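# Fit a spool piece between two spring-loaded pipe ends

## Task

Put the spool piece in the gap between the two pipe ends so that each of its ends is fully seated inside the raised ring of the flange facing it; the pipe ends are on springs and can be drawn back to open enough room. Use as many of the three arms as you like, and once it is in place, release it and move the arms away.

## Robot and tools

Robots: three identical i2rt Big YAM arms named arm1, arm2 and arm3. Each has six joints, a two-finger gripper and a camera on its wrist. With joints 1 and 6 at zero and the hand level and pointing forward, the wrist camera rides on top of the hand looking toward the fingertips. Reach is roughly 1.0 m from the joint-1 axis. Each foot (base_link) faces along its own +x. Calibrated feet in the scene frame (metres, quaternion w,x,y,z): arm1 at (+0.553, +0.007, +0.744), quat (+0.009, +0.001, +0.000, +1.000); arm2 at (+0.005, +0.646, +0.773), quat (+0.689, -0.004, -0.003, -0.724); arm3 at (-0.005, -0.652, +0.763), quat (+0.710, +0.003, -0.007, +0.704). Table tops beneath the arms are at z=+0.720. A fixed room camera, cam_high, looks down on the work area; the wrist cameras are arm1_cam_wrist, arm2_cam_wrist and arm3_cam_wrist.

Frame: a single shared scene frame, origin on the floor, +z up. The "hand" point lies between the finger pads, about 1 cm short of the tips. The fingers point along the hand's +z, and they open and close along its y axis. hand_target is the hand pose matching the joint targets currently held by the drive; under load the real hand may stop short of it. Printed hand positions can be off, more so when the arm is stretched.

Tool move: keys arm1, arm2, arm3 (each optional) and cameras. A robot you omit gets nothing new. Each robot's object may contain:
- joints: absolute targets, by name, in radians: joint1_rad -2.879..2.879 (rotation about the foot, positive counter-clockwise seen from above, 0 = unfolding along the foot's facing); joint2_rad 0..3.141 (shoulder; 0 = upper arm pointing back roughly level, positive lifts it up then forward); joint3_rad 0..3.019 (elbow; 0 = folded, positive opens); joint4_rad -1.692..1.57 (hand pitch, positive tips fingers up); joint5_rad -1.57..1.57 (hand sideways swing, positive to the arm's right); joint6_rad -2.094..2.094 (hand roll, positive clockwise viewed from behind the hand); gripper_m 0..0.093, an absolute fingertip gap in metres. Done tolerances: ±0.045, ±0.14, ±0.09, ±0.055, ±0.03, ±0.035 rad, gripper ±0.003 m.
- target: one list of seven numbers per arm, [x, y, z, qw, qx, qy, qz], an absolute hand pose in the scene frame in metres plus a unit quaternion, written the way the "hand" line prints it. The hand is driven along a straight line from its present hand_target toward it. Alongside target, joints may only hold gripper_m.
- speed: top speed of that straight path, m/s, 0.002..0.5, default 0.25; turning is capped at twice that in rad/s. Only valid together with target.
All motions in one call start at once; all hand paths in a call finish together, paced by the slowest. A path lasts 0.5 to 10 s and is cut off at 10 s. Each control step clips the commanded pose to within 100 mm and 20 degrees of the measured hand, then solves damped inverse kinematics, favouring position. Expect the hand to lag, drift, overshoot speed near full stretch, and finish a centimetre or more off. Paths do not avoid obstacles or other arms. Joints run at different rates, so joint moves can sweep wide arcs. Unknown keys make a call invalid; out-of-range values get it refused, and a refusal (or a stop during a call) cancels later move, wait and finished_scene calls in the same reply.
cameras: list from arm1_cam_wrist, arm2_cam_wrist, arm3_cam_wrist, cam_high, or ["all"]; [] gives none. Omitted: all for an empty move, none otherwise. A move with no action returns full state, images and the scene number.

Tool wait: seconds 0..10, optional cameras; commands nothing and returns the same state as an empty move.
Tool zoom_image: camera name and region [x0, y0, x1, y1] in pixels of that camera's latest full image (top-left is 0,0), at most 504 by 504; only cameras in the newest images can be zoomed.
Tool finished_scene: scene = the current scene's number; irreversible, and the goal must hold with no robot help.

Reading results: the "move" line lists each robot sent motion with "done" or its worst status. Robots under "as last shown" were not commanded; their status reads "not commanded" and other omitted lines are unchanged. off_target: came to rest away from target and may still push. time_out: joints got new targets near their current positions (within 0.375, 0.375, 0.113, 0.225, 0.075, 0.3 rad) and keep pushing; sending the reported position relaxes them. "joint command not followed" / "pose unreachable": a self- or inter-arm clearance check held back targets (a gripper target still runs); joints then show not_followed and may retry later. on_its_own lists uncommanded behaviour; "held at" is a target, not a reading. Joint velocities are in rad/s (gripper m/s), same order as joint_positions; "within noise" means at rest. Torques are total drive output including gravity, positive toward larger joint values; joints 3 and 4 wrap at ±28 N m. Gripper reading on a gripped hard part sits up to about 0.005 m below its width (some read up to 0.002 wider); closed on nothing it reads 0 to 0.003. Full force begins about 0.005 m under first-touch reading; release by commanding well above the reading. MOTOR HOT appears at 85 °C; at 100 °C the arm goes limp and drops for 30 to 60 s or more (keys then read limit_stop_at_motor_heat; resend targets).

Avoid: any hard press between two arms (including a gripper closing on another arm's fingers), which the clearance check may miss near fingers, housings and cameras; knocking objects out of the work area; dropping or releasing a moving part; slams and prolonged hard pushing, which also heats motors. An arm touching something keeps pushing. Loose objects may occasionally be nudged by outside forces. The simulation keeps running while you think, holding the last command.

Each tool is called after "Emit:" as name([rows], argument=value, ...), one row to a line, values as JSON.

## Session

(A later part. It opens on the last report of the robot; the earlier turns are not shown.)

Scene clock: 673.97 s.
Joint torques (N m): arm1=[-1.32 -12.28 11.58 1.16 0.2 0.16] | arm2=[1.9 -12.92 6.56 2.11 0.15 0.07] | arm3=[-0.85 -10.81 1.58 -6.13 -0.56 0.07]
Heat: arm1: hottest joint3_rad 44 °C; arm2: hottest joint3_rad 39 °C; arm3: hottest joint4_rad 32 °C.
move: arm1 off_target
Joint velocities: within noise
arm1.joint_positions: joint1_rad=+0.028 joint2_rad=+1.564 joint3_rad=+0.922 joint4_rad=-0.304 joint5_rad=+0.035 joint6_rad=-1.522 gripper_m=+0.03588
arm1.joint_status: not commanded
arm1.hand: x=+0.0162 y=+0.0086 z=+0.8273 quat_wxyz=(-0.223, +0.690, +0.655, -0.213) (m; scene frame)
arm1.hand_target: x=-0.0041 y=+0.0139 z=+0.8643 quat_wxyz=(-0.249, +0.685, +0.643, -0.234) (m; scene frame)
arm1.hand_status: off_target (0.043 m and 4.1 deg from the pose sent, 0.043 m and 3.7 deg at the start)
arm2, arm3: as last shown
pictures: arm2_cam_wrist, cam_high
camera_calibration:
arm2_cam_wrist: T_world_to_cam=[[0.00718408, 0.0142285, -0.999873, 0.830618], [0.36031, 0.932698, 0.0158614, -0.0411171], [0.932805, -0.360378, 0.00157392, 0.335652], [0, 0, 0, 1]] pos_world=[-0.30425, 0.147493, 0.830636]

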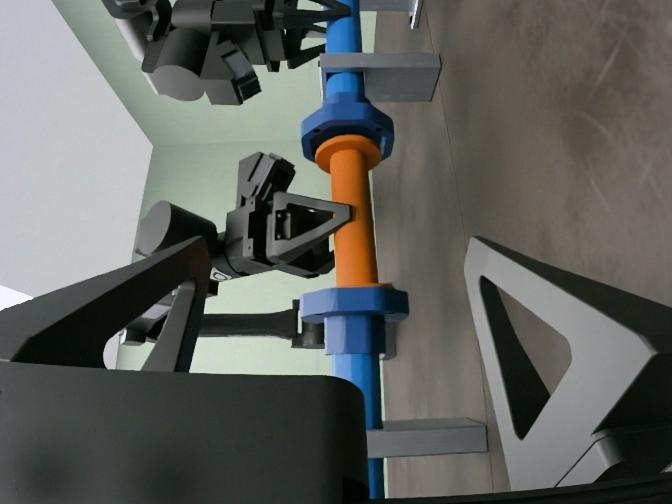

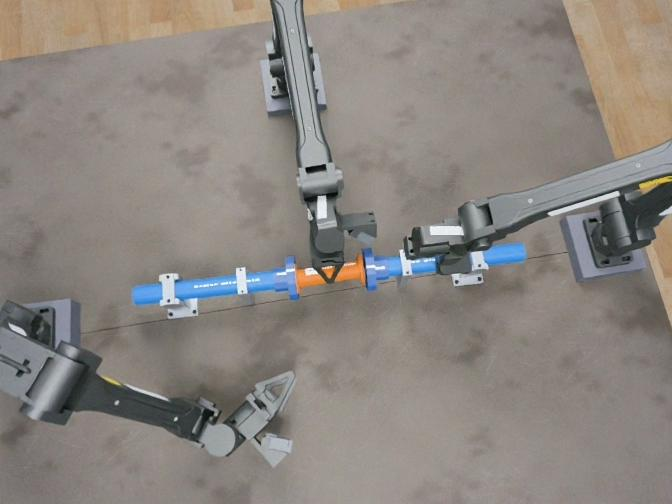

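Emit:
move(arm1={"target": [-0.0055, 0.0138, 0.8675, 0.2493, -0.6853, -0.6435, 0.2343], "speed": 0.03}, cameras=["arm2_cam_wrist", "cam_high"])

Emit:
zoom_image(camera="arm2_cam_wrist", region=[290, 270, 420, 330])

Emit:
zoom_image(camera="arm2_cam_wrist", region=[290, 80, 410, 190])

Emit:
zoom_image(camera="cam_high", region=[270, 210, 390, 310])

Scene clock: 681.57 s.
Joint torques (N m): arm1=[-1.26 -12.45 11.78 1.14 0.2 0.16] | arm2=[1.9 -12.92 6.56 2.11 0.15 0.07] | arm3=[-0.03 -10.75 1.47 -6.08 -0.54 0.05]
Heat: arm1: hottest joint3_rad 44 °C; arm2: hottest joint3_rad 39 °C; arm3: hottest joint4_rad 32 °C.
move: arm1 off_target
Joint velocities: within noise
arm1.joint_positions: joint1_rad=+0.028 joint2_rad=+1.560 joint3_rad=+0.922 joint4_rad=-0.314 joint5_rad=+0.035 joint6_rad=-1.522 gripper_m=+0.03588
arm1.joint_status: not commanded
arm1.hand: x=+0.0179 y=+0.0086 z=+0.8283 quat_wxyz=(-0.222, +0.690, +0.656, -0.212) (m; scene frame)
arm1.hand_target: x=-0.0034 y=+0.0138 z=+0.8678 quat_wxyz=(-0.249, +0.685, +0.643, -0.234) (m; scene frame)
arm1.hand_status: off_target (0.046 m and 4.3 deg from the pose sent, 0.046 m and 4.1 deg at the start)
arm2: as last shown
arm3.joint_positions: joint1_rad=+0.011 joint2_rad=+1.489 joint3_rad=+0.886 joint4_rad=-0.901 joint5_rad=-0.003 joint6_rad=+0.061 gripper_m=+0.03805
arm3.joint_status: not commanded
arm3.hand: x=-0.0058 y=-0.2630 z=+0.8202 quat_wxyz=(-0.029, +0.685, -0.727, -0.028) (m; scene frame)
arm3.hand_target: x=-0.0096 y=-0.3467 z=+0.8110 quat_wxyz=(+0.060, +0.681, -0.727, +0.057) (m; scene frame)
arm3.hand_status: not commanded
pictures: arm2_cam_wrist, cam_high
camera_calibration:
arm2_cam_wrist: T_world_to_cam=[[0.00718408, 0.0142285, -0.999873, 0.830618], [0.36031, 0.932698, 0.0158614, -0.0411171], [0.932805, -0.360378, 0.00157392, 0.335652], [0, 0, 0, 1]] pos_world=[-0.30425, 0.147493, 0.830636]

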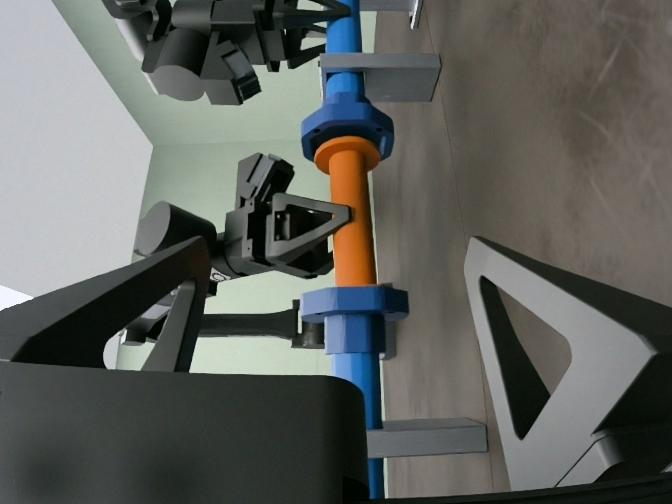

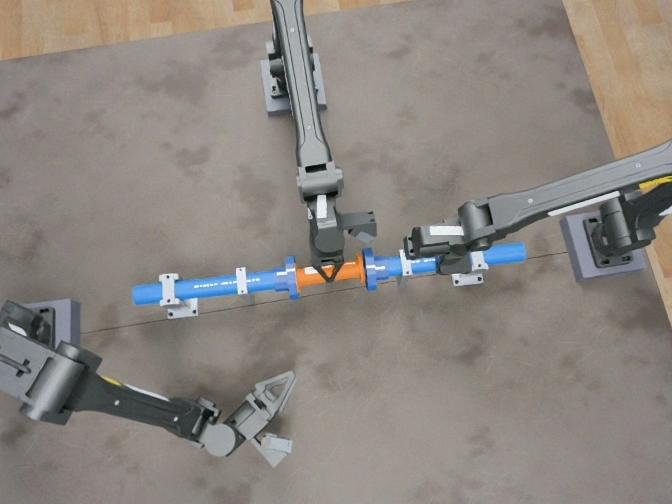

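Scaled by 3.877 from the camera's 672x504 image, which has a finer 960x720 frame.

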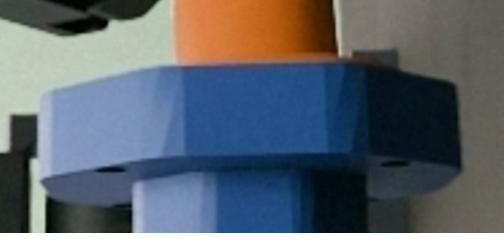

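Scaled by 4.200 from the camera's 672x504 image, which has a finer 960x720 frame.

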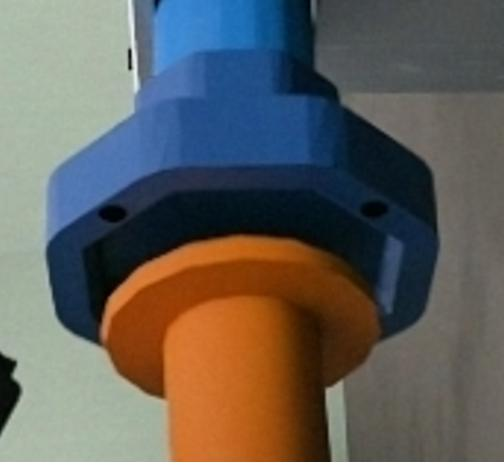

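Scaled by 4.200 from the camera's 672x504 image, which has a finer 960x720 frame.

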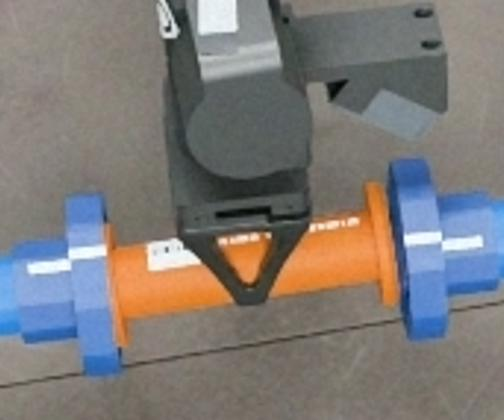

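Emit:
zoom_image(camera="cam_high", region=[275, 240, 305, 310])

Emit:
zoom_image(camera="cam_high", region=[345, 235, 385, 300])

Scaled by 7.200 from the camera's 672x504 image, which has a finer 960x720 frame.

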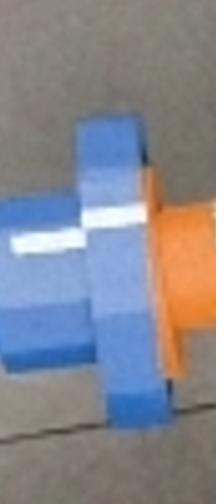

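Scaled by 7.754 from the camera's 672x504 image, which has a finer 960x720 frame.

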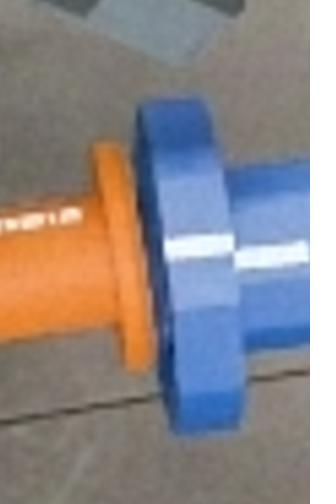

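Emit:
move(arm1={"target": [-0.0068, 0.0138, 0.8680, 0.2587, -0.6911, -0.6370, 0.2251], "speed": 0.03}, cameras=["arm2_cam_wrist", "cam_high"])

Emit:
zoom_image(camera="arm2_cam_wrist", region=[290, 270, 420, 330])

Emit:
zoom_image(camera="arm2_cam_wrist", region=[290, 80, 410, 190])

Emit:
zoom_image(camera="cam_high", region=[275, 240, 305, 310])

Emit:
zoom_image(camera="cam_high", region=[345, 235, 385, 300])

Scene clock: 709.70 s.
Joint torques (N m): arm1=[-0.85 -12.16 12.05 1.17 0.32 0.33] | arm2=[1.96 -12.98 6.54 2.11 0.15 0.07] | arm3=[-0.38 -11.75 1.42 -6.11 -0.55 0.07]
Heat: arm1: hottest joint3_rad 45 °C; arm2: hottest joint3_rad 38 °C; arm3: hottest joint4_rad 32 °C.
move: arm1 off_target
Joint velocities: within noise
arm1.joint_positions: joint1_rad=+0.035 joint2_rad=+1.559 joint3_rad=+0.924 joint4_rad=-0.318 joint5_rad=+0.069 joint6_rad=-1.521 gripper_m=+0.03588
arm1.joint_status: not commanded
arm1.hand: x=+0.0180 y=+0.0109 z=+0.8293 quat_wxyz=(-0.232, +0.692, +0.654, -0.201) (m; scene frame)
arm1.hand_target: x=-0.0046 y=+0.0138 z=+0.8685 quat_wxyz=(-0.259, +0.691, +0.637, -0.225) (m; scene frame)
arm1.hand_status: off_target (0.046 m and 4.5 deg from the pose sent, 0.047 m and 5.0 deg at the start)
arm2, arm3: as last shown
pictures: arm2_cam_wrist, cam_high
camera_calibration:
arm2_cam_wrist: T_world_to_cam=[[0.00718408, 0.0142285, -0.999873, 0.830618], [0.36031, 0.932698, 0.0158614, -0.0411171], [0.932805, -0.360378, 0.00157392, 0.335652], [0, 0, 0, 1]] pos_world=[-0.30425, 0.147493, 0.830636]

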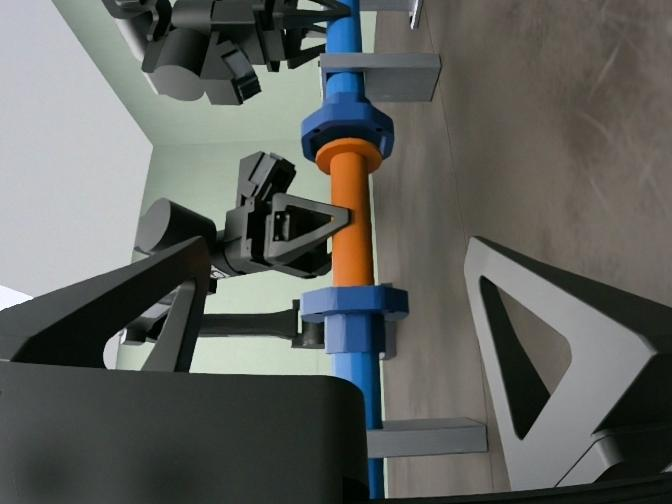

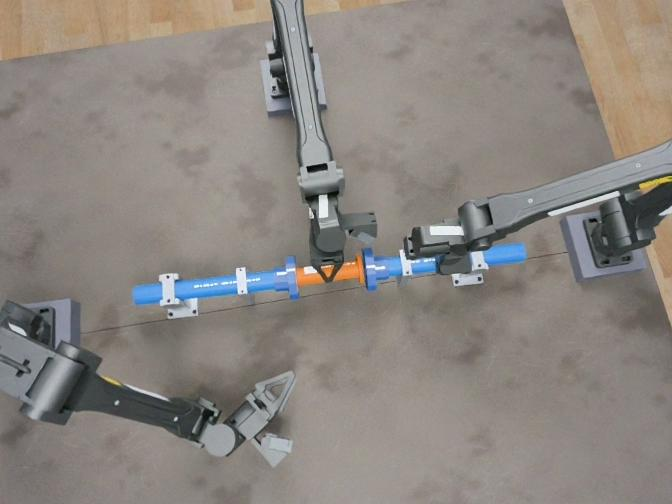

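Scaled by 3.877 from the camera's 672x504 image, which has a finer 960x720 frame.

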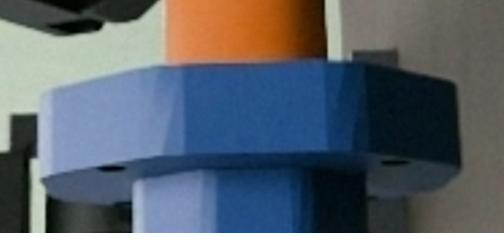

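Scaled by 4.200 from the camera's 672x504 image, which has a finer 960x720 frame.

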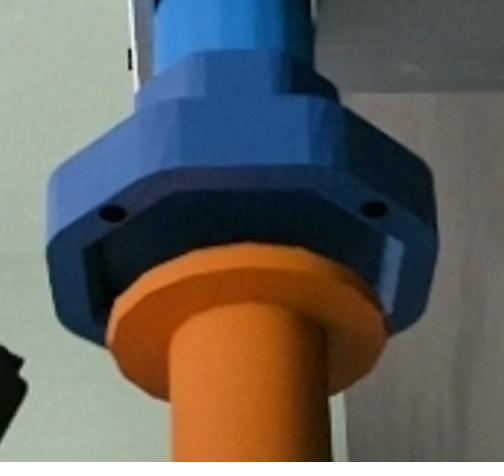

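Scaled by 7.200 from the camera's 672x504 image, which has a finer 960x720 frame.

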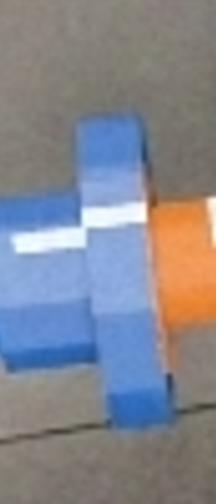

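Scaled by 7.754 from the camera's 672x504 image, which has a finer 960x720 frame.

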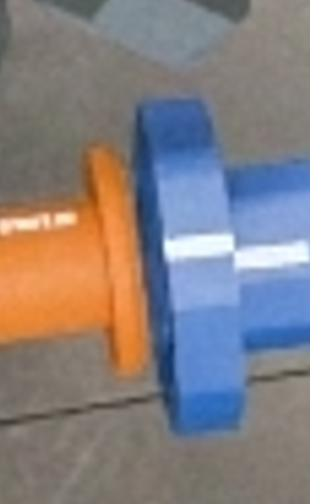

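Emit:
move(arm1={"target": [-0.0100, 0.0138, 0.8680, 0.2599, -0.6946, -0.6332, 0.2237], "speed": 0.03}, cameras=["arm2_cam_wrist", "cam_high"])

Emit:
zoom_image(camera="arm2_cam_wrist", region=[290, 80, 410, 190])

Emit:
zoom_image(camera="cam_high", region=[275, 240, 305, 310])

Emit:
zoom_image(camera="cam_high", region=[345, 235, 385, 300])

Scene clock: 730.80 s.
Joint torques (N m): arm1=[-0.91 -11.69 12.45 1.28 0.36 0.32] | arm2=[1.9 -12.92 6.56 2.11 0.15 0.07] | arm3=[-0.09 -11.4 1.46 -6.2 -0.57 0.03]
Heat: arm1: hottest joint3_rad 49 °C; arm2: hottest joint3_rad 38 °C; arm3: hottest joint4_rad 32 °C.
move: arm1 off_target
Joint velocities: within noise
arm1.joint_positions: joint1_rad=+0.037 joint2_rad=+1.559 joint3_rad=+0.928 joint4_rad=-0.322 joint5_rad=+0.076 joint6_rad=-1.509 gripper_m=+0.03588
arm1.joint_status: not commanded
arm1.hand: x=+0.0174 y=+0.0110 z=+0.8304 quat_wxyz=(-0.233, +0.696, +0.650, -0.200) (m; scene frame)
arm1.hand_target: x=-0.0075 y=+0.0137 z=+0.8688 quat_wxyz=(-0.260, +0.694, +0.633, -0.224) (m; scene frame)
arm1.hand_status: off_target (0.047 m and 4.5 deg from the pose sent, 0.048 m and 4.7 deg at the start)
arm2, arm3: as last shown
pictures: arm2_cam_wrist, cam_high
camera_calibration:
arm2_cam_wrist: T_world_to_cam=[[0.00718408, 0.0142285, -0.999873, 0.830618], [0.36031, 0.932698, 0.0158614, -0.0411171], [0.932805, -0.360378, 0.00157392, 0.335652], [0, 0, 0, 1]] pos_world=[-0.30425, 0.147493, 0.830636]

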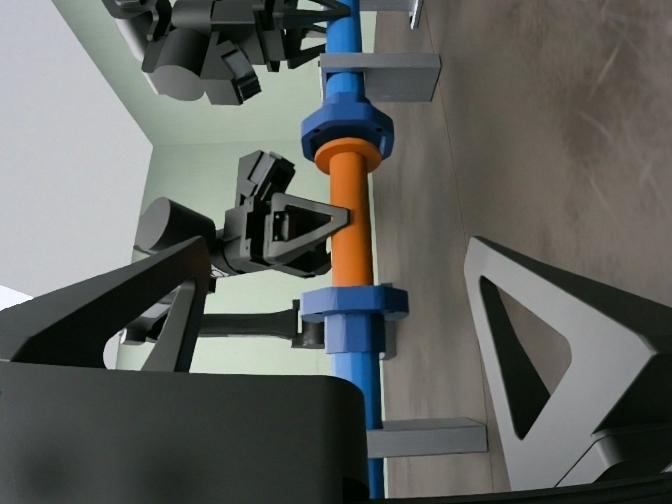

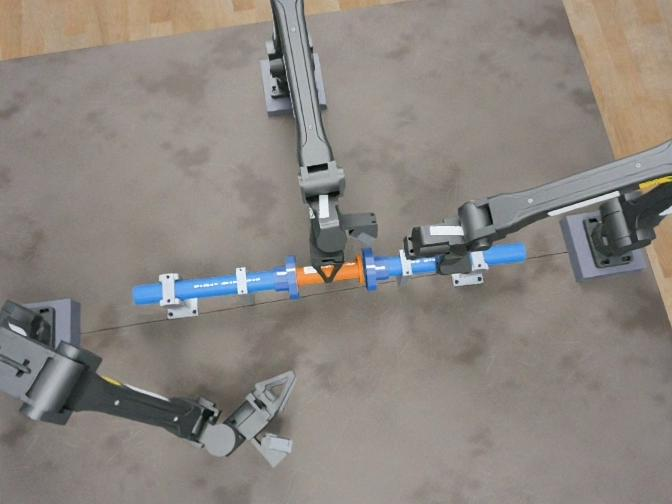

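Scaled by 4.200 from the camera's 672x504 image, which has a finer 960x720 frame.

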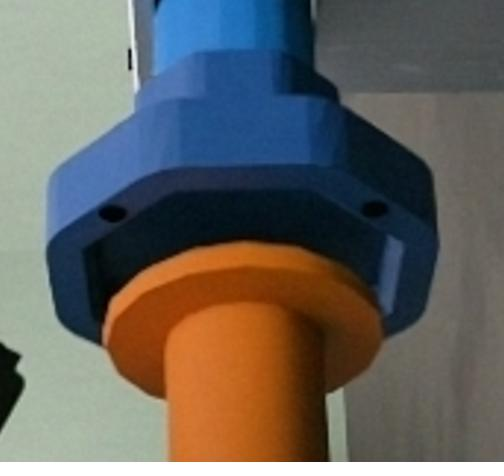

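Scaled by 7.200 from the camera's 672x504 image, which has a finer 960x720 frame.

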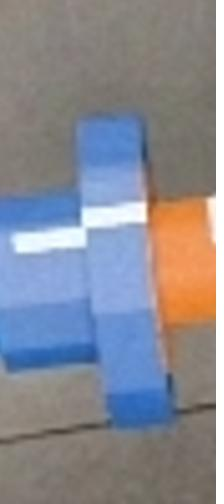

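Scaled by 7.754 from the camera's 672x504 image, which has a finer 960x720 frame.

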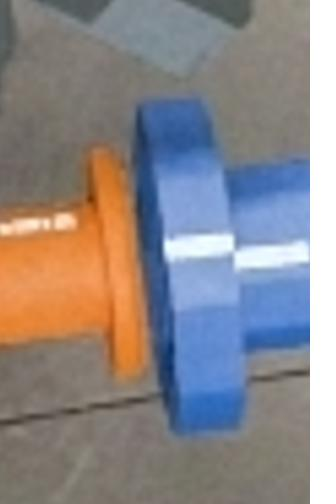

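Emit:
move(arm1={"target": [-0.0130, 0.0138, 0.8668, 0.2605, -0.6966, -0.6308, 0.2229], "speed": 0.03}, cameras=["arm2_cam_wrist", "cam_high"])

Emit:
zoom_image(camera="arm2_cam_wrist", region=[290, 80, 410, 190])

Emit:
zoom_image(camera="cam_high", region=[345, 235, 385, 300])

Scene clock: 736.23 s.
Joint torques (N m): arm1=[-0.85 -11.16 12.83 1.35 0.35 0.3] | arm2=[1.9 -12.92 6.56 2.1 0.15 0.07] | arm3=[0.09 -11.05 1.36 -6.01 -0.57 0.05]
Heat: arm1: hottest joint3_rad 49 °C; arm2: hottest joint3_rad 38 °C; arm3: hottest joint4_rad 32 °C.
move: arm1 off_target
Joint velocities: within noise
arm1.joint_positions: joint1_rad=+0.038 joint2_rad=+1.559 joint3_rad=+0.930 joint4_rad=-0.323 joint5_rad=+0.082 joint6_rad=-1.501 gripper_m=+0.03588
arm1.joint_status: not commanded
arm1.hand: x=+0.0166 y=+0.0114 z=+0.8310 quat_wxyz=(-0.235, +0.698, +0.647, -0.199) (m; scene frame)
arm1.hand_target: x=-0.0103 y=+0.0138 z=+0.8676 quat_wxyz=(-0.260, +0.696, +0.630, -0.223) (m; scene frame)
arm1.hand_status: off_target (0.046 m and 4.4 deg from the pose sent, 0.048 m and 4.6 deg at the start)
arm2, arm3: as last shown
pictures: arm2_cam_wrist, cam_high
camera_calibration:
arm2_cam_wrist: T_world_to_cam=[[0.00718408, 0.0142285, -0.999873, 0.830618], [0.36031, 0.932698, 0.0158614, -0.0411171], [0.932805, -0.360378, 0.00157392, 0.335652], [0, 0, 0, 1]] pos_world=[-0.30425, 0.147493, 0.830636]

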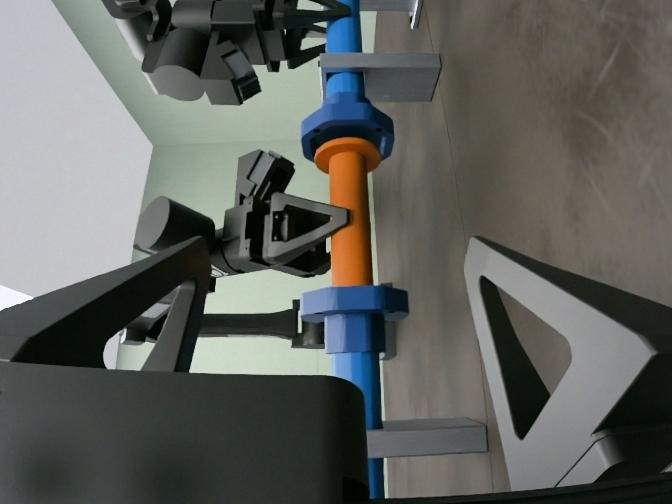

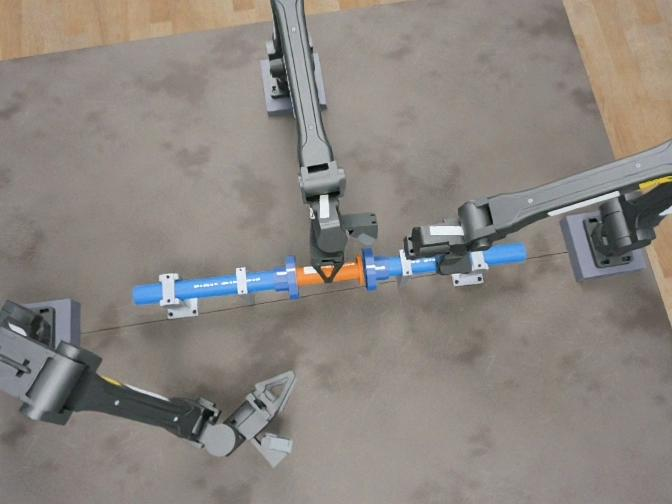

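Scaled by 4.200 from the camera's 672x504 image, which has a finer 960x720 frame.

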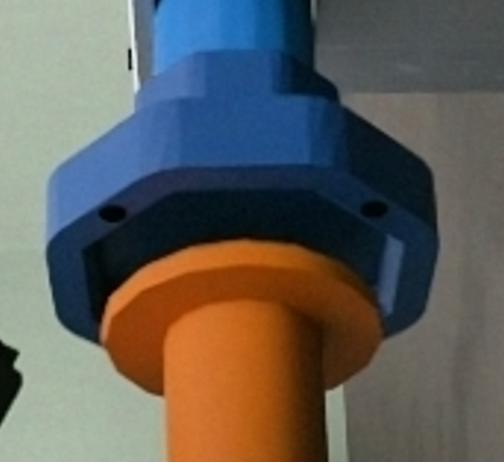

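Scaled by 7.754 from the camera's 672x504 image, which has a finer 960x720 frame.

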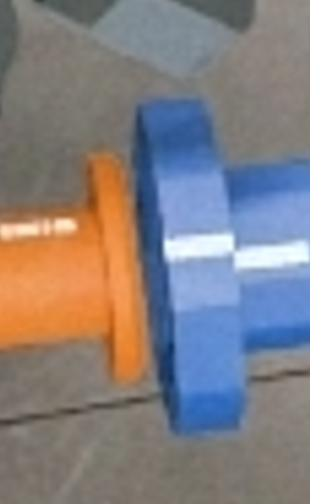

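Emit:
move(arm3={"target": [-0.0100, -0.330, 0.812, 0.05, 0.6825, -0.728, 0.047], "speed": 0.04}, cameras=["arm2_cam_wrist", "cam_high"])

Emit:
zoom_image(camera="arm2_cam_wrist", region=[290, 80, 410, 190])

Emit:
zoom_image(camera="cam_high", region=[345, 235, 385, 300])

Scene clock: 744.07 s.
Joint torques (N m): arm1=[-0.85 -11.22 12.77 1.4 0.35 0.31] | arm2=[1.9 -12.92 6.54 2.11 0.15 0.07] | arm3=[0.79 -10.05 2.93 -4.94 -0.48 0.08]
Heat: arm1: hottest joint3_rad 51 °C; arm2: hottest joint3_rad 38 °C; arm3: hottest joint4_rad 32 °C.
move: arm3 off_target
Joint velocities: within noise
arm1.joint_positions: joint1_rad=+0.038 joint2_rad=+1.559 joint3_rad=+0.931 joint4_rad=-0.324 joint5_rad=+0.082 joint6_rad=-1.501 gripper_m=+0.03588
arm1.joint_status: not commanded
arm1.hand: x=+0.0166 y=+0.0114 z=+0.8312 quat_wxyz=(-0.235, +0.698, +0.646, -0.199) (m; scene frame)
arm1.hand_target: x=-0.0103 y=+0.0138 z=+0.8678 quat_wxyz=(-0.260, +0.696, +0.630, -0.223) (m; scene frame)
arm1.hand_status: not commanded
arm2: as last shown
arm3.joint_positions: joint1_rad=+0.011 joint2_rad=+1.510 joint3_rad=+0.915 joint4_rad=-0.915 joint5_rad=-0.004 joint6_rad=+0.061 gripper_m=+0.03805
arm3.joint_status: not commanded
arm3.hand: x=-0.0059 y=-0.2544 z=+0.8221 quat_wxyz=(-0.027, +0.685, -0.727, -0.027) (m; scene frame)
arm3.hand_target: x=-0.0093 y=-0.3220 z=+0.8125 quat_wxyz=(+0.047, +0.682, -0.728, +0.046) (m; scene frame)
arm3.hand_status: off_target (0.076 m and 12.2 deg from the pose sent, 0.068 m and 12.5 deg at the start)
pictures: arm2_cam_wrist, cam_high
camera_calibration:
arm2_cam_wrist: T_world_to_cam=[[0.00718408, 0.0142285, -0.999873, 0.830618], [0.36031, 0.932698, 0.0158614, -0.0411171], [0.932805, -0.360378, 0.00157392, 0.335652], [0, 0, 0, 1]] pos_world=[-0.30425, 0.147493, 0.830636]

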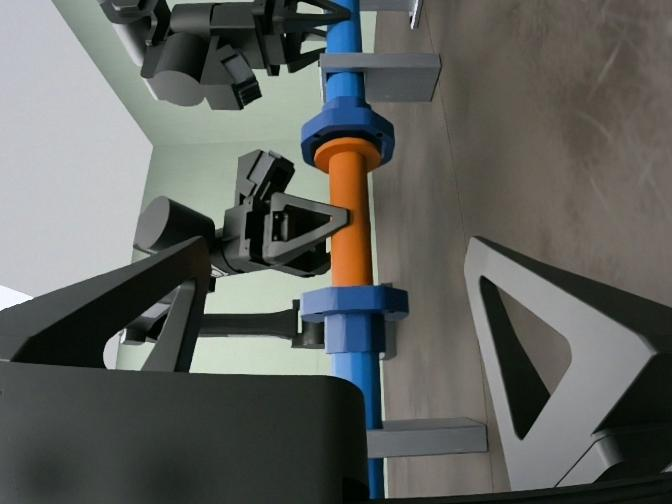

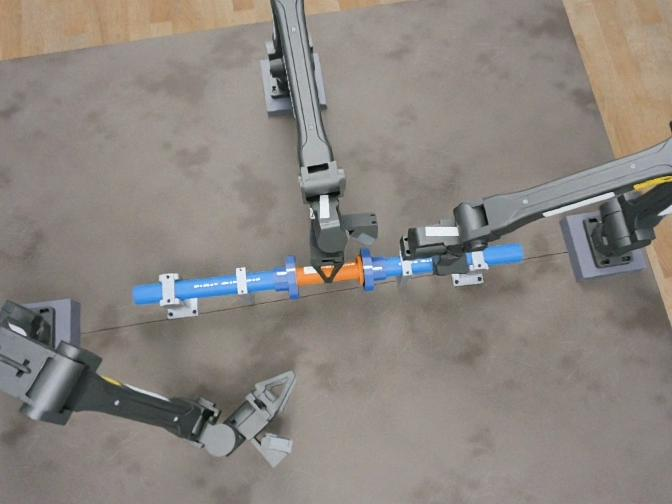

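Scaled by 4.200 from the camera's 672x504 image, which has a finer 960x720 frame.

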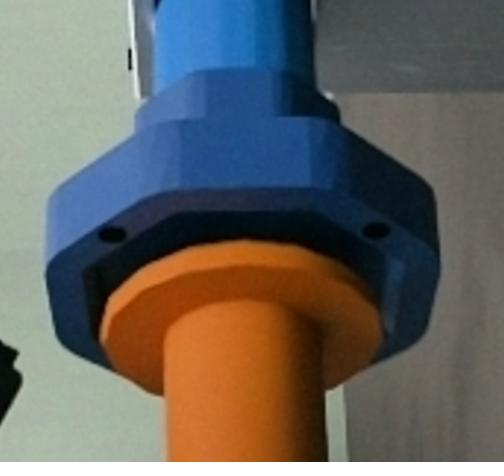

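Scaled by 7.754 from the camera's 672x504 image, which has a finer 960x720 frame.

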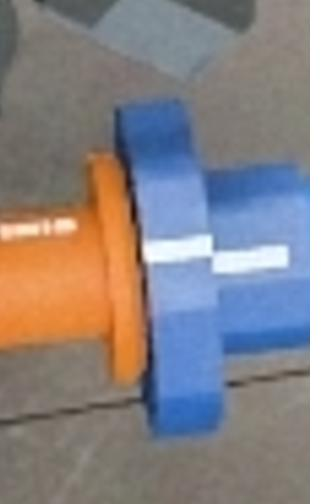

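Emit:
move(arm3={"target": [-0.0093, -0.302, 0.8135, 0.038, 0.683, -0.7285, 0.036], "speed": 0.03}, cameras=["arm2_cam_wrist", "cam_high"])

Emit:
zoom_image(camera="arm2_cam_wrist", region=[290, 80, 410, 190])

Emit:
zoom_image(camera="cam_high", region=[345, 235, 385, 300])

Scene clock: 749.93 s.
Joint torques (N m): arm1=[-0.85 -11.22 12.78 1.4 0.34 0.3] | arm2=[1.9 -12.98 6.54 2.13 0.15 0.07] | arm3=[-0.26 -9.64 4.7 -3.81 -0.41 0.08]
Heat: arm1: hottest joint3_rad 52 °C; arm2: hottest joint3_rad 38 °C; arm3: hottest joint4_rad 32 °C.
move: arm3 off_target
Joint velocities: within noise
arm1.joint_positions: joint1_rad=+0.038 joint2_rad=+1.560 joint3_rad=+0.931 joint4_rad=-0.324 joint5_rad=+0.082 joint6_rad=-1.501 gripper_m=+0.03588
arm1.joint_status: not commanded
arm1.hand: x=+0.0166 y=+0.0114 z=+0.8310 quat_wxyz=(-0.234, +0.698, +0.646, -0.199) (m; scene frame)
arm1.hand_target: x=-0.0103 y=+0.0138 z=+0.8677 quat_wxyz=(-0.260, +0.696, +0.630, -0.223) (m; scene frame)
arm1.hand_status: not commanded
arm2.joint_positions: joint1_rad=-0.581 joint2_rad=+2.136 joint3_rad=+0.914 joint4_rad=+1.179 joint5_rad=-1.202 joint6_rad=+1.546 gripper_m=+0.08994
arm2.joint_status: not commanded
arm2.hand: x=-0.1896 y=+0.1090 z=+0.8286 quat_wxyz=(-0.675, -0.682, -0.197, -0.201) (m; scene frame)
arm2.hand_target: x=-0.1898 y=+0.1004 z=+0.8250 quat_wxyz=(-0.678, -0.678, -0.201, -0.201) (m; scene frame)
arm2.hand_status: not commanded
arm3.joint_positions: joint1_rad=+0.011 joint2_rad=+1.532 joint3_rad=+0.943 joint4_rad=-0.932 joint5_rad=-0.002 joint6_rad=+0.061 gripper_m=+0.03805
arm3.joint_status: not commanded
arm3.hand: x=-0.0057 y=-0.2477 z=+0.8224 quat_wxyz=(-0.023, +0.685, -0.727, -0.022) (m; scene frame)
arm3.hand_target: x=-0.0089 y=-0.2978 z=+0.8145 quat_wxyz=(+0.036, +0.683, -0.729, +0.035) (m; scene frame)
arm3.hand_status: off_target (0.055 m and 9.6 deg from the pose sent, 0.049 m and 10.3 deg at the start)
pictures: arm2_cam_wrist, cam_high
camera_calibration:
arm2_cam_wrist: T_world_to_cam=[[0.00718408, 0.0142285, -0.999873, 0.830618], [0.36031, 0.932698, 0.0158614, -0.0411171], [0.932805, -0.360378, 0.00157392, 0.335652], [0, 0, 0, 1]] pos_world=[-0.30425, 0.147493, 0.830636]

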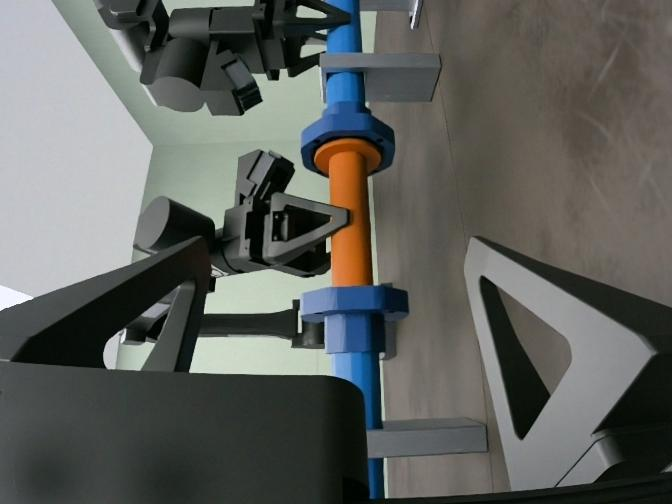

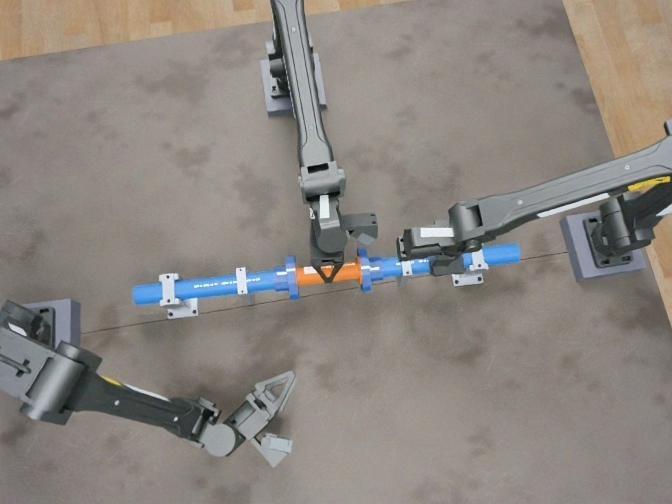

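Scaled by 4.200 from the camera's 672x504 image, which has a finer 960x720 frame.

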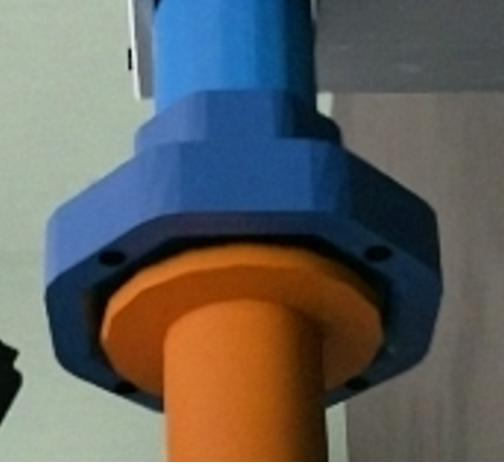

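Scaled by 7.754 from the camera's 672x504 image, which has a finer 960x720 frame.

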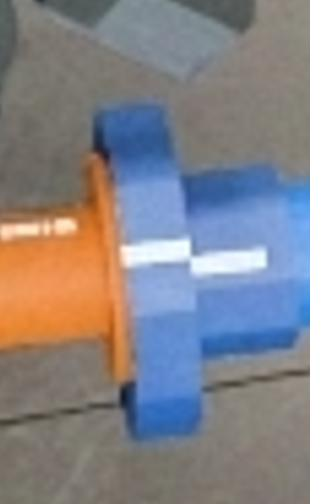

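Emit:
move(arm3={"target": [-0.0085, -0.280, 0.8145, 0.025, 0.6835, -0.729, 0.024], "speed": 0.03}, cameras=["arm2_cam_wrist", "cam_high"])

Emit:
zoom_image(camera="arm2_cam_wrist", region=[290, 80, 410, 190])

Emit:
zoom_image(camera="cam_high", region=[270, 210, 390, 310])

Scene clock: 756.03 s.
Joint torques (N m): arm1=[-0.85 -11.4 12.62 1.39 0.21 0.28] | arm2=[1.9 -12.98 6.54 2.13 0.15 0.07] | arm3=[-0.21 -9.29 6.34 -2.74 -0.44 0.03]
Heat: arm1: hottest joint3_rad 53 °C; arm2: hottest joint3_rad 38 °C; arm3: hottest joint4_rad 32 °C.
move: arm3 off_target
Joint velocities: within noise
arm1.joint_positions: joint1_rad=+0.039 joint2_rad=+1.562 joint3_rad=+0.933 joint4_rad=-0.324 joint5_rad=+0.086 joint6_rad=-1.498 gripper_m=+0.03588
arm1.joint_status: not commanded
arm1.hand: x=+0.0157 y=+0.0118 z=+0.8311 quat_wxyz=(-0.236, +0.699, +0.645, -0.198) (m; scene frame)
arm1.hand_target: x=-0.0104 y=+0.0138 z=+0.8678 quat_wxyz=(-0.260, +0.696, +0.630, -0.223) (m; scene frame)
arm1.hand_status: not commanded
arm2: as last shown
arm3.joint_positions: joint1_rad=+0.011 joint2_rad=+1.545 joint3_rad=+0.959 joint4_rad=-0.939 joint5_rad=-0.001 joint6_rad=+0.061 gripper_m=+0.03805
arm3.joint_status: not commanded
arm3.hand: x=-0.0053 y=-0.2433 z=+0.8226 quat_wxyz=(-0.022, +0.685, -0.728, -0.020) (m; scene frame)
arm3.hand_target: x=-0.0081 y=-0.2780 z=+0.8155 quat_wxyz=(+0.024, +0.683, -0.729, +0.023) (m; scene frame)
arm3.hand_status: off_target (0.038 m and 7.4 deg from the pose sent, 0.033 m and 7.6 deg at the start)
pictures: arm2_cam_wrist, cam_high
camera_calibration:
arm2_cam_wrist: T_world_to_cam=[[0.00718408, 0.0142285, -0.999873, 0.830618], [0.36031, 0.932698, 0.0158614, -0.0411171], [0.932805, -0.360378, 0.00157392, 0.335652], [0, 0, 0, 1]] pos_world=[-0.30425, 0.147493, 0.830636]

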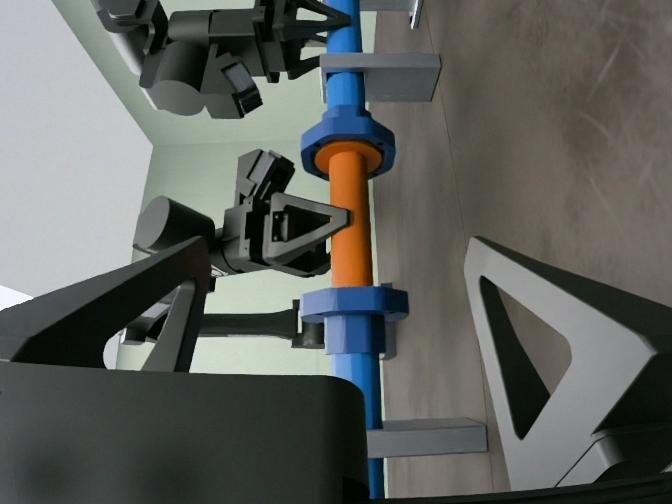

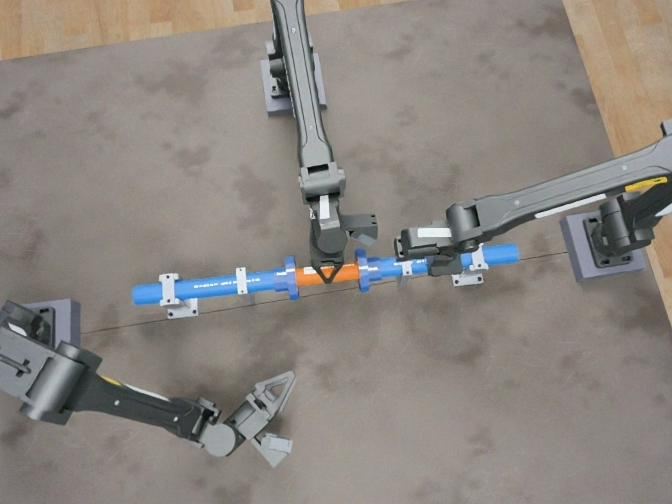

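Scaled by 4.200 from the camera's 672x504 image, which has a finer 960x720 frame.

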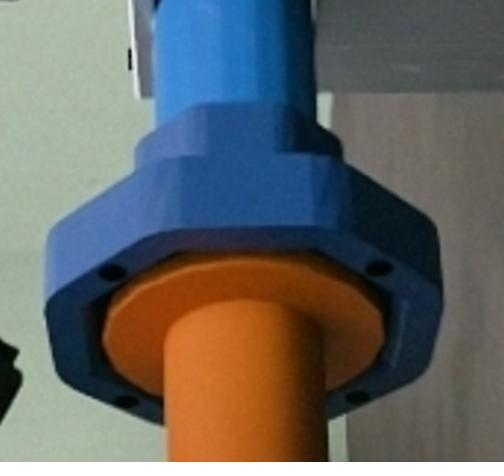

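Scaled by 4.200 from the camera's 672x504 image, which has a finer 960x720 frame.

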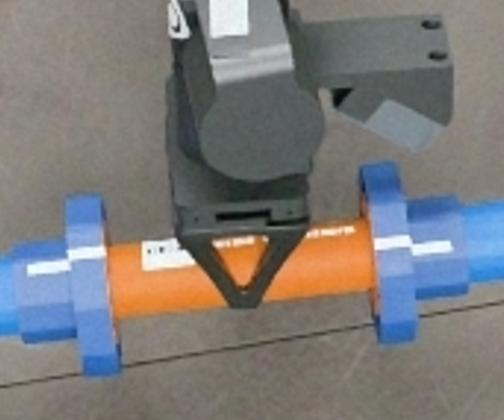

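Emit:
move(arm3={"target": [-0.0080, -0.250, 0.8155, 0.010, 0.6838, -0.7294, 0.010], "speed": 0.03}, cameras=["arm2_cam_wrist", "cam_high"])

Emit:
zoom_image(camera="arm2_cam_wrist", region=[290, 80, 410, 190])

Emit:
zoom_image(camera="cam_high", region=[270, 210, 390, 310])

Scene clock: 760.77 s.
Joint torques (N m): arm1=[-0.85 -11.52 12.62 1.42 0.01 0.28] | arm2=[1.9 -12.92 6.54 2.1 0.15 0.07] | arm3=[-0.91 -8.06 8.68 -0.77 -0.33 0.05]
Heat: arm1: hottest joint3_rad 52 °C; arm2: hottest joint3_rad 38 °C; arm3: hottest joint4_rad 31 °C.
move: arm3 off_target
Joint velocities: within noise
arm1.joint_positions: joint1_rad=+0.039 joint2_rad=+1.563 joint3_rad=+0.933 joint4_rad=-0.324 joint5_rad=+0.092 joint6_rad=-1.499 gripper_m=+0.03588
arm1.joint_status: not commanded
arm1.hand: x=+0.0158 y=+0.0128 z=+0.8304 quat_wxyz=(-0.237, +0.700, +0.645, -0.196) (m; scene frame)
arm1.hand_target: x=-0.0103 y=+0.0138 z=+0.8677 quat_wxyz=(-0.260, +0.696, +0.630, -0.223) (m; scene frame)
arm1.hand_status: not commanded
arm2: as last shown
arm3.joint_positions: joint1_rad=+0.011 joint2_rad=+1.568 joint3_rad=+0.983 joint4_rad=-0.963 joint5_rad=-0.001 joint6_rad=+0.061 gripper_m=+0.03805
arm3.joint_status: not commanded
arm3.hand: x=-0.0052 y=-0.2397 z=+0.8217 quat_wxyz=(-0.015, +0.686, -0.728, -0.011) (m; scene frame)
arm3.hand_target: x=-0.0078 y=-0.2500 z=+0.8158 quat_wxyz=(+0.009, +0.684, -0.730, +0.010) (m; scene frame)
arm3.hand_status: off_target (0.012 m and 3.8 deg from the pose sent, 0.010 m and 5.0 deg at the start)
pictures: arm2_cam_wrist, cam_high
camera_calibration:
arm2_cam_wrist: T_world_to_cam=[[0.00718408, 0.0142285, -0.999873, 0.830618], [0.36031, 0.932698, 0.0158614, -0.0411171], [0.932805, -0.360378, 0.00157392, 0.335652], [0, 0, 0, 1]] pos_world=[-0.30425, 0.147493, 0.830636]

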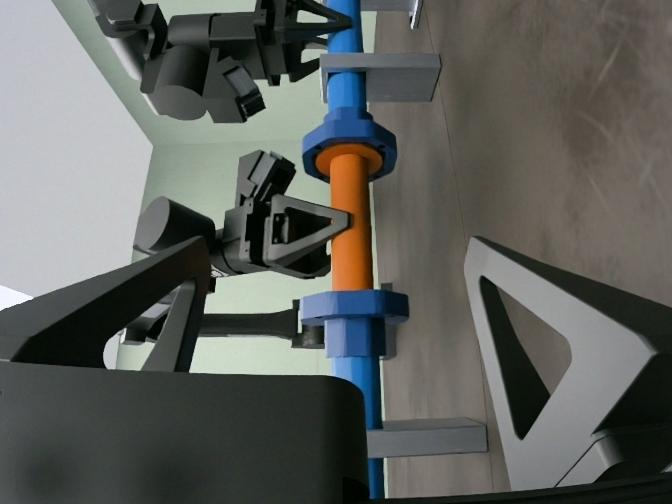

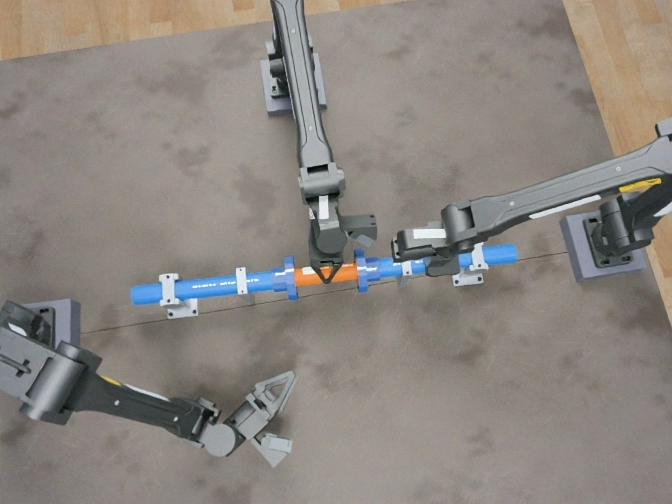

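Scaled by 4.200 from the camera's 672x504 image, which has a finer 960x720 frame.

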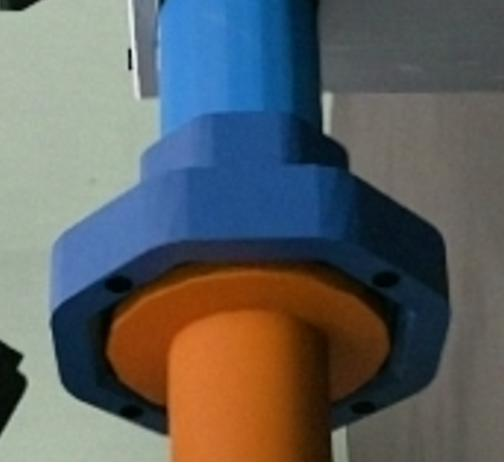

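Scaled by 4.200 from the camera's 672x504 image, which has a finer 960x720 frame.

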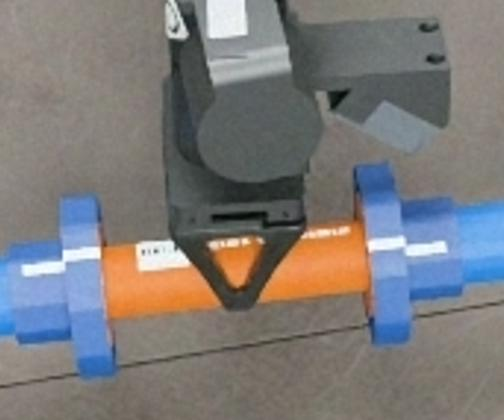

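Emit:
move(arm3={"joints": {"gripper_m": 0.09}})

Emit:
move(arm3={"target": [-0.0080, -0.24, 0.97, 0, 0.6839, -0.7296, 0], "speed": 0.25}, arm1={"joints": {"gripper_m": 0.05}}, cameras=["arm2_cam_wrist", "cam_high"])

Emit:
zoom_image(camera="cam_high", region=[270, 210, 390, 310])

Scene clock: 774.83 s.
Joint torques (N m): arm1=[-0.62 -11.52 12.6 1.43 -0.11 0.3] | arm2=[1.9 -12.92 6.56 2.11 0.14 0.07] | arm3=[-1.03 -8.7 8.43 0.62 -0.17 0.05]
Heat: arm1: hottest joint3_rad 51 °C; arm2: hottest joint3_rad 38 °C; arm3: hottest joint3_rad 31 °C.
move: arm3 done
Joint velocities: within noise
arm1.joint_positions: joint1_rad=+0.035 joint2_rad=+1.563 joint3_rad=+0.933 joint4_rad=-0.325 joint5_rad=+0.095 joint6_rad=-1.501 gripper_m=+0.03588
arm1.joint_status: not commanded
arm1.hand: x=+0.0160 y=+0.0154 z=+0.8303 quat_wxyz=(-0.239, +0.701, +0.644, -0.193) (m; scene frame)
arm1.hand_target: x=-0.0104 y=+0.0138 z=+0.8677 quat_wxyz=(-0.260, +0.696, +0.631, -0.223) (m; scene frame)
arm1.hand_status: not commanded
arm2: as last shown
arm3.joint_positions: joint1_rad=+0.011 joint2_rad=+1.573 joint3_rad=+0.984 joint4_rad=-1.007 joint5_rad=-0.006 joint6_rad=+0.061 gripper_m=+0.08988
arm3.joint_status: all done
arm3.hand: x=-0.0063 y=-0.2506 z=+0.8199 quat_wxyz=(+0.003, +0.686, -0.728, +0.004) (m; scene frame)
arm3.hand_target: x=-0.0079 y=-0.2498 z=+0.8160 quat_wxyz=(+0.009, +0.684, -0.730, +0.010) (m; scene frame)
arm3.hand_status: not commanded
camera_calibration:
arm1_cam_wrist: T_world_to_cam=[[-0.813754, 0.0578956, 0.578319, -0.466436], [0.409886, 0.762619, 0.500406, -0.428699], [-0.412065, 0.644252, -0.644315, 0.656584], [0, 0, 0, 1]] pos_world=[0.0667088, -0.0690666, 0.907319]
arm2_cam_wrist: T_world_to_cam=[[0.00718408, 0.0142285, -0.999873, 0.830618], [0.36031, 0.932698, 0.0158614, -0.0411171], [0.932805, -0.360378, 0.00157392, 0.335652], [0, 0, 0, 1]] pos_world=[-0.30425, 0.147493, 0.830636]
arm3_cam_wrist: T_world_to_cam=[[0.998154, -0.0606888, 0.00224351, -0.0107613], [-0.0503457, -0.80625, 0.589429, -0.679998], [-0.0339629, -0.588454, -0.807817, 0.638563], [0, 0, 0, 1]] pos_world=[-0.001806, -0.173136, 0.916676]

Scene clock: 776.30 s.
Joint torques (N m): arm1=[-0.62 -11.58 12 1.46 -0.09 0.31] | arm2=[1.96 -12.98 6.54 2.11 0.15 0.07] | arm3=[-0.44 -8.18 12.96 0.7 -0.12 0.03]
Heat: arm1: hottest joint3_rad 51 °C; arm2: hottest joint3_rad 38 °C; arm3: hottest joint3_rad 31 °C.
move: arm1 done; arm3 off_target
Joint velocities: within noise
arm1.joint_positions: joint1_rad=+0.035 joint2_rad=+1.563 joint3_rad=+0.941 joint4_rad=-0.326 joint5_rad=+0.095 joint6_rad=-1.501 gripper_m=+0.04994
arm1.joint_status: all done
arm1.hand: x=+0.0125 y=+0.0153 z=+0.8342 quat_wxyz=(-0.241, +0.700, +0.643, -0.196) (m; scene frame)
arm1.hand_target: x=-0.0103 y=+0.0138 z=+0.8678 quat_wxyz=(-0.261, +0.696, +0.631, -0.223) (m; scene frame)
arm1.hand_status: not commanded
arm2: as last shown
arm3.joint_positions: joint1_rad=+0.011 joint2_rad=+1.435 joint3_rad=+1.220 joint4_rad=-1.399 joint5_rad=-0.006 joint6_rad=+0.061 gripper_m=+0.08995
arm3.joint_status: not commanded
arm3.hand: x=-0.0072 y=-0.2538 z=+0.9566 quat_wxyz=(+0.009, +0.685, -0.728, +0.011) (m; scene frame)
arm3.hand_target: x=-0.0080 y=-0.2406 z=+0.9701 quat_wxyz=(+0.000, +0.684, -0.730, +0.000) (m; scene frame)
arm3.hand_status: off_target (0.019 m and 1.6 deg from the pose sent, 0.151 m and 0.7 deg at the start)
pictures: arm2_cam_wrist, cam_high
camera_calibration:
arm2_cam_wrist: T_world_to_cam=[[0.00718408, 0.0142285, -0.999873, 0.830618], [0.36031, 0.932698, 0.0158614, -0.0411171], [0.932805, -0.360378, 0.00157392, 0.335652], [0, 0, 0, 1]] pos_world=[-0.30425, 0.147493, 0.830636]

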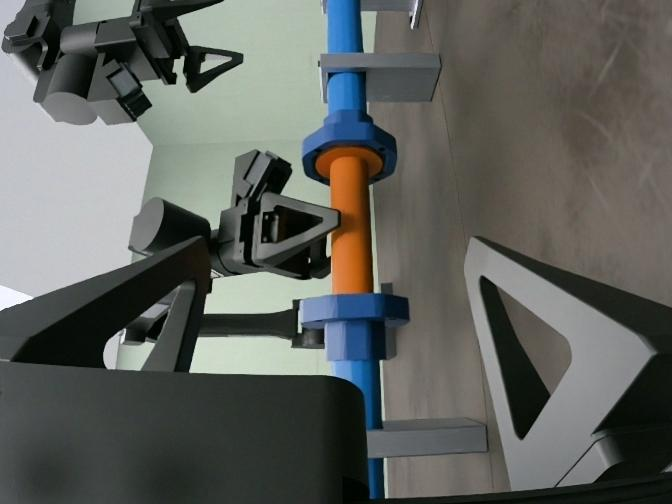

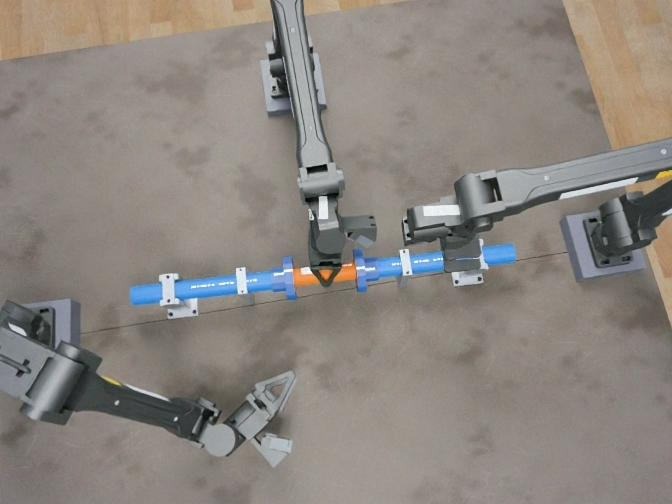

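Scaled by 4.200 from the camera's 672x504 image, which has a finer 960x720 frame.

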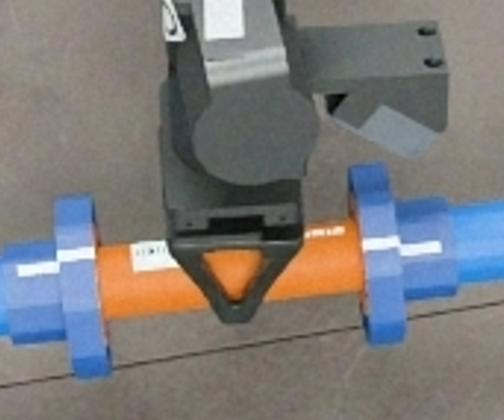

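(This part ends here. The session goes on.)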